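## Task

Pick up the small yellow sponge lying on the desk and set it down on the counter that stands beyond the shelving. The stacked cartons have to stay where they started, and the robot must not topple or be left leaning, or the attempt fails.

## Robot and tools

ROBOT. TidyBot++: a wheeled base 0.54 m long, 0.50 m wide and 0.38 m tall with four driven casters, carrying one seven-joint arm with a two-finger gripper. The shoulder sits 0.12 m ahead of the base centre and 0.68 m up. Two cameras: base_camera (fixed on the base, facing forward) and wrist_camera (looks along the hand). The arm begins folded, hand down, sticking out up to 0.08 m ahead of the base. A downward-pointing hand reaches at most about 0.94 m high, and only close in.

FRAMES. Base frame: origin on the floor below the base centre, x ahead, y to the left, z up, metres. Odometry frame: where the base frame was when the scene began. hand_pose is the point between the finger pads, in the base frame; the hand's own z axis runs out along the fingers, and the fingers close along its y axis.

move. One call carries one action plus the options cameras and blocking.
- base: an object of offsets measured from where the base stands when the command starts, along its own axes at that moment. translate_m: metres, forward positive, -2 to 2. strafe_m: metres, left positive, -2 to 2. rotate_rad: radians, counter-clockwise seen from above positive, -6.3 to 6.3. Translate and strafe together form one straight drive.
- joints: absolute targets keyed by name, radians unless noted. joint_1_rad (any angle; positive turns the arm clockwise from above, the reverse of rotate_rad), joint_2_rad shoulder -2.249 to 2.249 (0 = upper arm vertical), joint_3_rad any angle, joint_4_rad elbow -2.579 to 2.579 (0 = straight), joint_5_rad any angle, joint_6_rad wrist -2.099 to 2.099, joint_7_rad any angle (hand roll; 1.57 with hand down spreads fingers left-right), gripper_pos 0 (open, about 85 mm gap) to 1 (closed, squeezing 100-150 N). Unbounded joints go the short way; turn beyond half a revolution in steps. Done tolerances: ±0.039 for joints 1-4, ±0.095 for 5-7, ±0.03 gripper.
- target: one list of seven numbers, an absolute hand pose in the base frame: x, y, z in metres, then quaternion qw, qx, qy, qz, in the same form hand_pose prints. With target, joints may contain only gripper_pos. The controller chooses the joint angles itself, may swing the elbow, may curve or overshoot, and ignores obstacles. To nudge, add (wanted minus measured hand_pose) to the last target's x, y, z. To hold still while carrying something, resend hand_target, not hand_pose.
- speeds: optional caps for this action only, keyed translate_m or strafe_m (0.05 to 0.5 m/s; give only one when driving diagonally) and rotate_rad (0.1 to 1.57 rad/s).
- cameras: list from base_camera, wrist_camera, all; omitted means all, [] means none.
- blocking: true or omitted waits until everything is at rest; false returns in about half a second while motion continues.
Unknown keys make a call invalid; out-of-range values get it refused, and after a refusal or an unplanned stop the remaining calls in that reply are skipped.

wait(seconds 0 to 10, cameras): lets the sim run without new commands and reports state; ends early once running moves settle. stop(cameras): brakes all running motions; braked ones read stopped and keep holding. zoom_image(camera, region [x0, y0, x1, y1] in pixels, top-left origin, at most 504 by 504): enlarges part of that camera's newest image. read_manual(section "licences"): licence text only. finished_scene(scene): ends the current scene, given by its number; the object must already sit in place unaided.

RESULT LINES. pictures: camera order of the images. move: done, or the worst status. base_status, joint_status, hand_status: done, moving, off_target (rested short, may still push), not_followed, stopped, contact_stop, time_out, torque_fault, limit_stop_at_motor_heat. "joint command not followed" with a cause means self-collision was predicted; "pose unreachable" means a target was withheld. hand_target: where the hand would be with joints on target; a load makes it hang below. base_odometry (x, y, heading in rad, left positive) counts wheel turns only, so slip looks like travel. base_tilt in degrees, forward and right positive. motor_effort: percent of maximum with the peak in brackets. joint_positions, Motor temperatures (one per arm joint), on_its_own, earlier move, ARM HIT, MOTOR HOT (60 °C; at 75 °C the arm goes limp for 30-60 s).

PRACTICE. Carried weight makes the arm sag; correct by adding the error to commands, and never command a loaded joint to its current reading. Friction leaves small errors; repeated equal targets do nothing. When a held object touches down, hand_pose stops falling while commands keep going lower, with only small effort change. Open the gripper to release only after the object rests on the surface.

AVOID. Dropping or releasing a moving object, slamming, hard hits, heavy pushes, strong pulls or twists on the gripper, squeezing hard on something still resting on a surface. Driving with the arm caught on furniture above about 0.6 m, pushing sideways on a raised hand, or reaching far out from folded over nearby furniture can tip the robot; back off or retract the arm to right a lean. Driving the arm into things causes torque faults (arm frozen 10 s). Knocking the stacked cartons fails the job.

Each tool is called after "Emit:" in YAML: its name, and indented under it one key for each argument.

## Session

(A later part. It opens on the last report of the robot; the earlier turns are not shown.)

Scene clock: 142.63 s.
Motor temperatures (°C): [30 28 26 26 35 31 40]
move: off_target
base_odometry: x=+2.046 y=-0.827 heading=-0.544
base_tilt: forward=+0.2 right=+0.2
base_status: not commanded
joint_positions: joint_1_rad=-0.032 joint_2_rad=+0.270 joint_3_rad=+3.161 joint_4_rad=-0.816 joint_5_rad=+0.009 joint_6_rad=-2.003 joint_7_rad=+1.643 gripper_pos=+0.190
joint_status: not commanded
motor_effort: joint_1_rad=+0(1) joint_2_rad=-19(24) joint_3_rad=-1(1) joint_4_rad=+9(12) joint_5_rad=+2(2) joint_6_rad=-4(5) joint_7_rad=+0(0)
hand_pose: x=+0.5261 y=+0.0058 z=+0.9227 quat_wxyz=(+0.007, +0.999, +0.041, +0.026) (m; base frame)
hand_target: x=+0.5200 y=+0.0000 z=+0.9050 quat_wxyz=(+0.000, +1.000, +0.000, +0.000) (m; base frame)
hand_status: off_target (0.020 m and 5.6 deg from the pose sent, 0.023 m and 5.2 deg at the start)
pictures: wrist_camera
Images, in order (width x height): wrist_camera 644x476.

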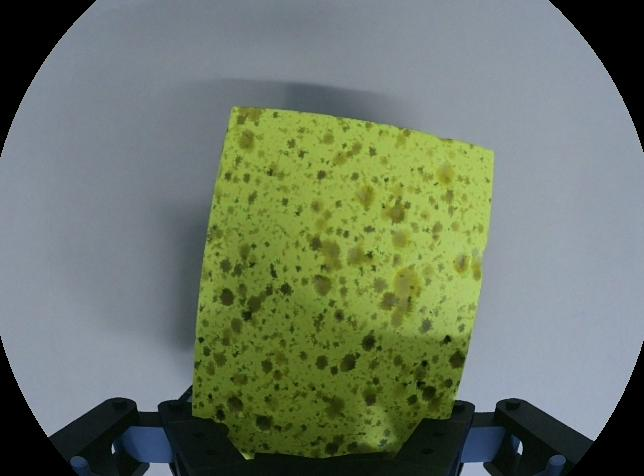

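Emit:
move:
  target: [0.52, 0, 0.916, 0, 1, 0, 0]
  cameras: []

Emit:
move:
  joints: {"gripper_pos":0.0}
  cameras: ["wrist_camera"]

Emit:
move:
  target: [0.52, 0, 0.935, 0, 1, 0, 0]
  cameras: ["wrist_camera"]

Emit:
move:
  target: [0.49, 0, 1.04, 0, 0.95, 0, 0.31]
  cameras: ["wrist_camera"]

Scene clock: 150.90 s.
Motor temperatures (°C): [30 28 26 26 35 31 40]
move: done
base_odometry: x=+2.046 y=-0.827 heading=-0.544
base_tilt: forward=+0.2 right=+0.2
base_status: not commanded
joint_positions: joint_1_rad=-0.032 joint_2_rad=+0.276 joint_3_rad=+3.161 joint_4_rad=-0.806 joint_5_rad=+0.009 joint_6_rad=-2.017 joint_7_rad=+1.643 gripper_pos=+0.190
joint_status: not commanded
motor_effort: joint_1_rad=+0(1) joint_2_rad=-22(23) joint_3_rad=-1(1) joint_4_rad=+14(14) joint_5_rad=+1(2) joint_6_rad=+1(4) joint_7_rad=-1(1)
hand_pose: x=+0.5244 y=+0.0058 z=+0.9232 quat_wxyz=(+0.007, +0.999, +0.041, +0.021) (m; base frame)
hand_target: x=+0.5200 y=+0.0000 z=+0.9160 quat_wxyz=(+0.000, +1.000, +0.000, +0.000) (m; base frame)
hand_status: done (0.010 m and 5.4 deg from the pose sent, 0.011 m and 5.6 deg at the start)
pictures: none
No camera images: "cameras" was empty.

Scene clock: 151.77 s.
Motor temperatures (°C): [30 28 26 26 35 31 40]
move: done
base_odometry: x=+2.046 y=-0.827 heading=-0.544
base_tilt: forward=+0.2 right=+0.2
base_status: not commanded
joint_positions: joint_1_rad=-0.032 joint_2_rad=+0.282 joint_3_rad=+3.161 joint_4_rad=-0.806 joint_5_rad=+0.009 joint_6_rad=-2.017 joint_7_rad=+1.643 gripper_pos=+0.000
joint_status: all done
motor_effort: joint_1_rad=+0(1) joint_2_rad=-25(25) joint_3_rad=-1(1) joint_4_rad=+15(15) joint_5_rad=+1(1) joint_6_rad=+0(1) joint_7_rad=-1(1)
hand_pose: x=+0.5260 y=+0.0059 z=+0.9205 quat_wxyz=(+0.007, +0.999, +0.041, +0.018) (m; base frame)
hand_target: x=+0.5200 y=+0.0000 z=+0.9160 quat_wxyz=(+0.000, +1.000, +0.000, +0.000) (m; base frame)
hand_status: not commanded
pictures: wrist_camera
Images, in order (width x height): wrist_camera 644x476.

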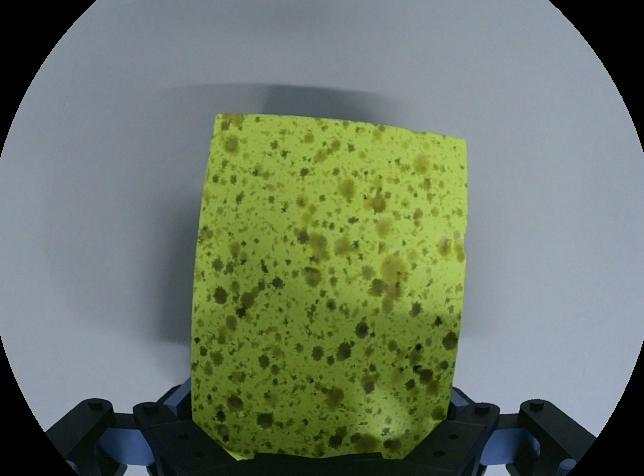

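Scene clock: 152.73 s.
Motor temperatures (°C): [30 28 26 26 35 31 40]
move: off_target
base_odometry: x=+2.046 y=-0.827 heading=-0.544
base_tilt: forward=+0.2 right=+0.2
base_status: not commanded
joint_positions: joint_1_rad=-0.032 joint_2_rad=+0.310 joint_3_rad=+3.161 joint_4_rad=-0.709 joint_5_rad=+0.009 joint_6_rad=-2.041 joint_7_rad=+1.643 gripper_pos=+0.000
joint_status: not commanded
motor_effort: joint_1_rad=+0(1) joint_2_rad=-26(26) joint_3_rad=-1(1) joint_4_rad=+15(15) joint_5_rad=+1(1) joint_6_rad=+0(1) joint_7_rad=+0(1)
hand_pose: x=+0.5407 y=+0.0063 z=+0.9371 quat_wxyz=(+0.008, +0.998, +0.041, +0.041) (m; base frame)
hand_target: x=+0.5313 y=-0.0002 z=+0.9352 quat_wxyz=(+0.000, +1.000, +0.000, +0.018) (m; base frame)
hand_status: off_target (0.022 m and 6.7 deg from the pose sent, 0.017 m and 5.2 deg at the start; a joint's target at an end of its range on 21 of 21 steps)
pictures: wrist_camera
Images, in order (width x height): wrist_camera 644x476.

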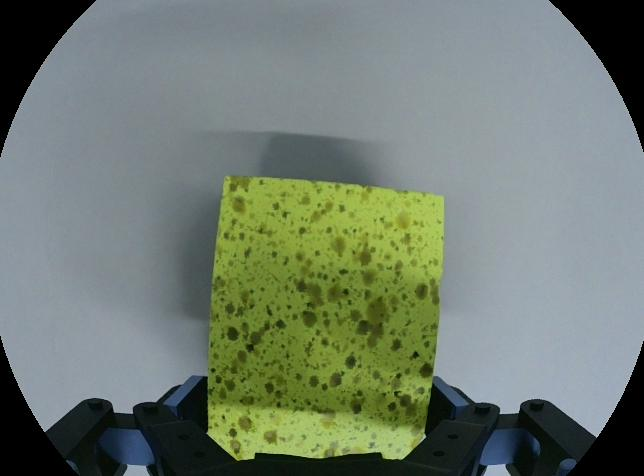

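Scene clock: 154.73 s.
Motor temperatures (°C): [30 28 26 26 35 31 40]
move: done
base_odometry: x=+2.046 y=-0.827 heading=-0.544
base_tilt: forward=+0.2 right=+0.2
base_status: not commanded
joint_positions: joint_1_rad=-0.032 joint_2_rad=-0.138 joint_3_rad=+3.161 joint_4_rad=-1.030 joint_5_rad=+0.009 joint_6_rad=-1.646 joint_7_rad=+1.639 gripper_pos=+0.000
joint_status: not commanded
motor_effort: joint_1_rad=+0(1) joint_2_rad=-11(28) joint_3_rad=-1(1) joint_4_rad=+16(16) joint_5_rad=+0(1) joint_6_rad=+5(6) joint_7_rad=-1(1)
hand_pose: x=+0.4825 y=+0.0025 z=+1.0396 quat_wxyz=(+0.011, +0.954, +0.037, +0.297) (m; base frame)
hand_target: x=+0.4900 y=+0.0000 z=+1.0400 quat_wxyz=(+0.000, +0.951, +0.000, +0.310) (m; base frame)
hand_status: done (0.008 m and 4.7 deg from the pose sent, 0.115 m and 31.8 deg at the start)
pictures: wrist_camera
Images, in order (width x height): wrist_camera 644x476.

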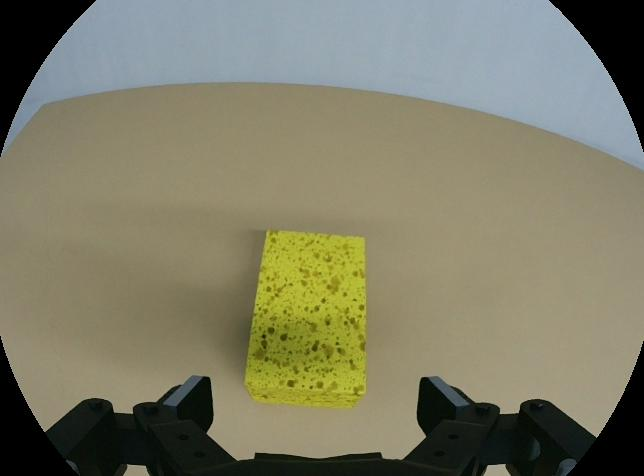

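Emit:
finished_scene:
  scene: 3

The scene is finished: the task was done.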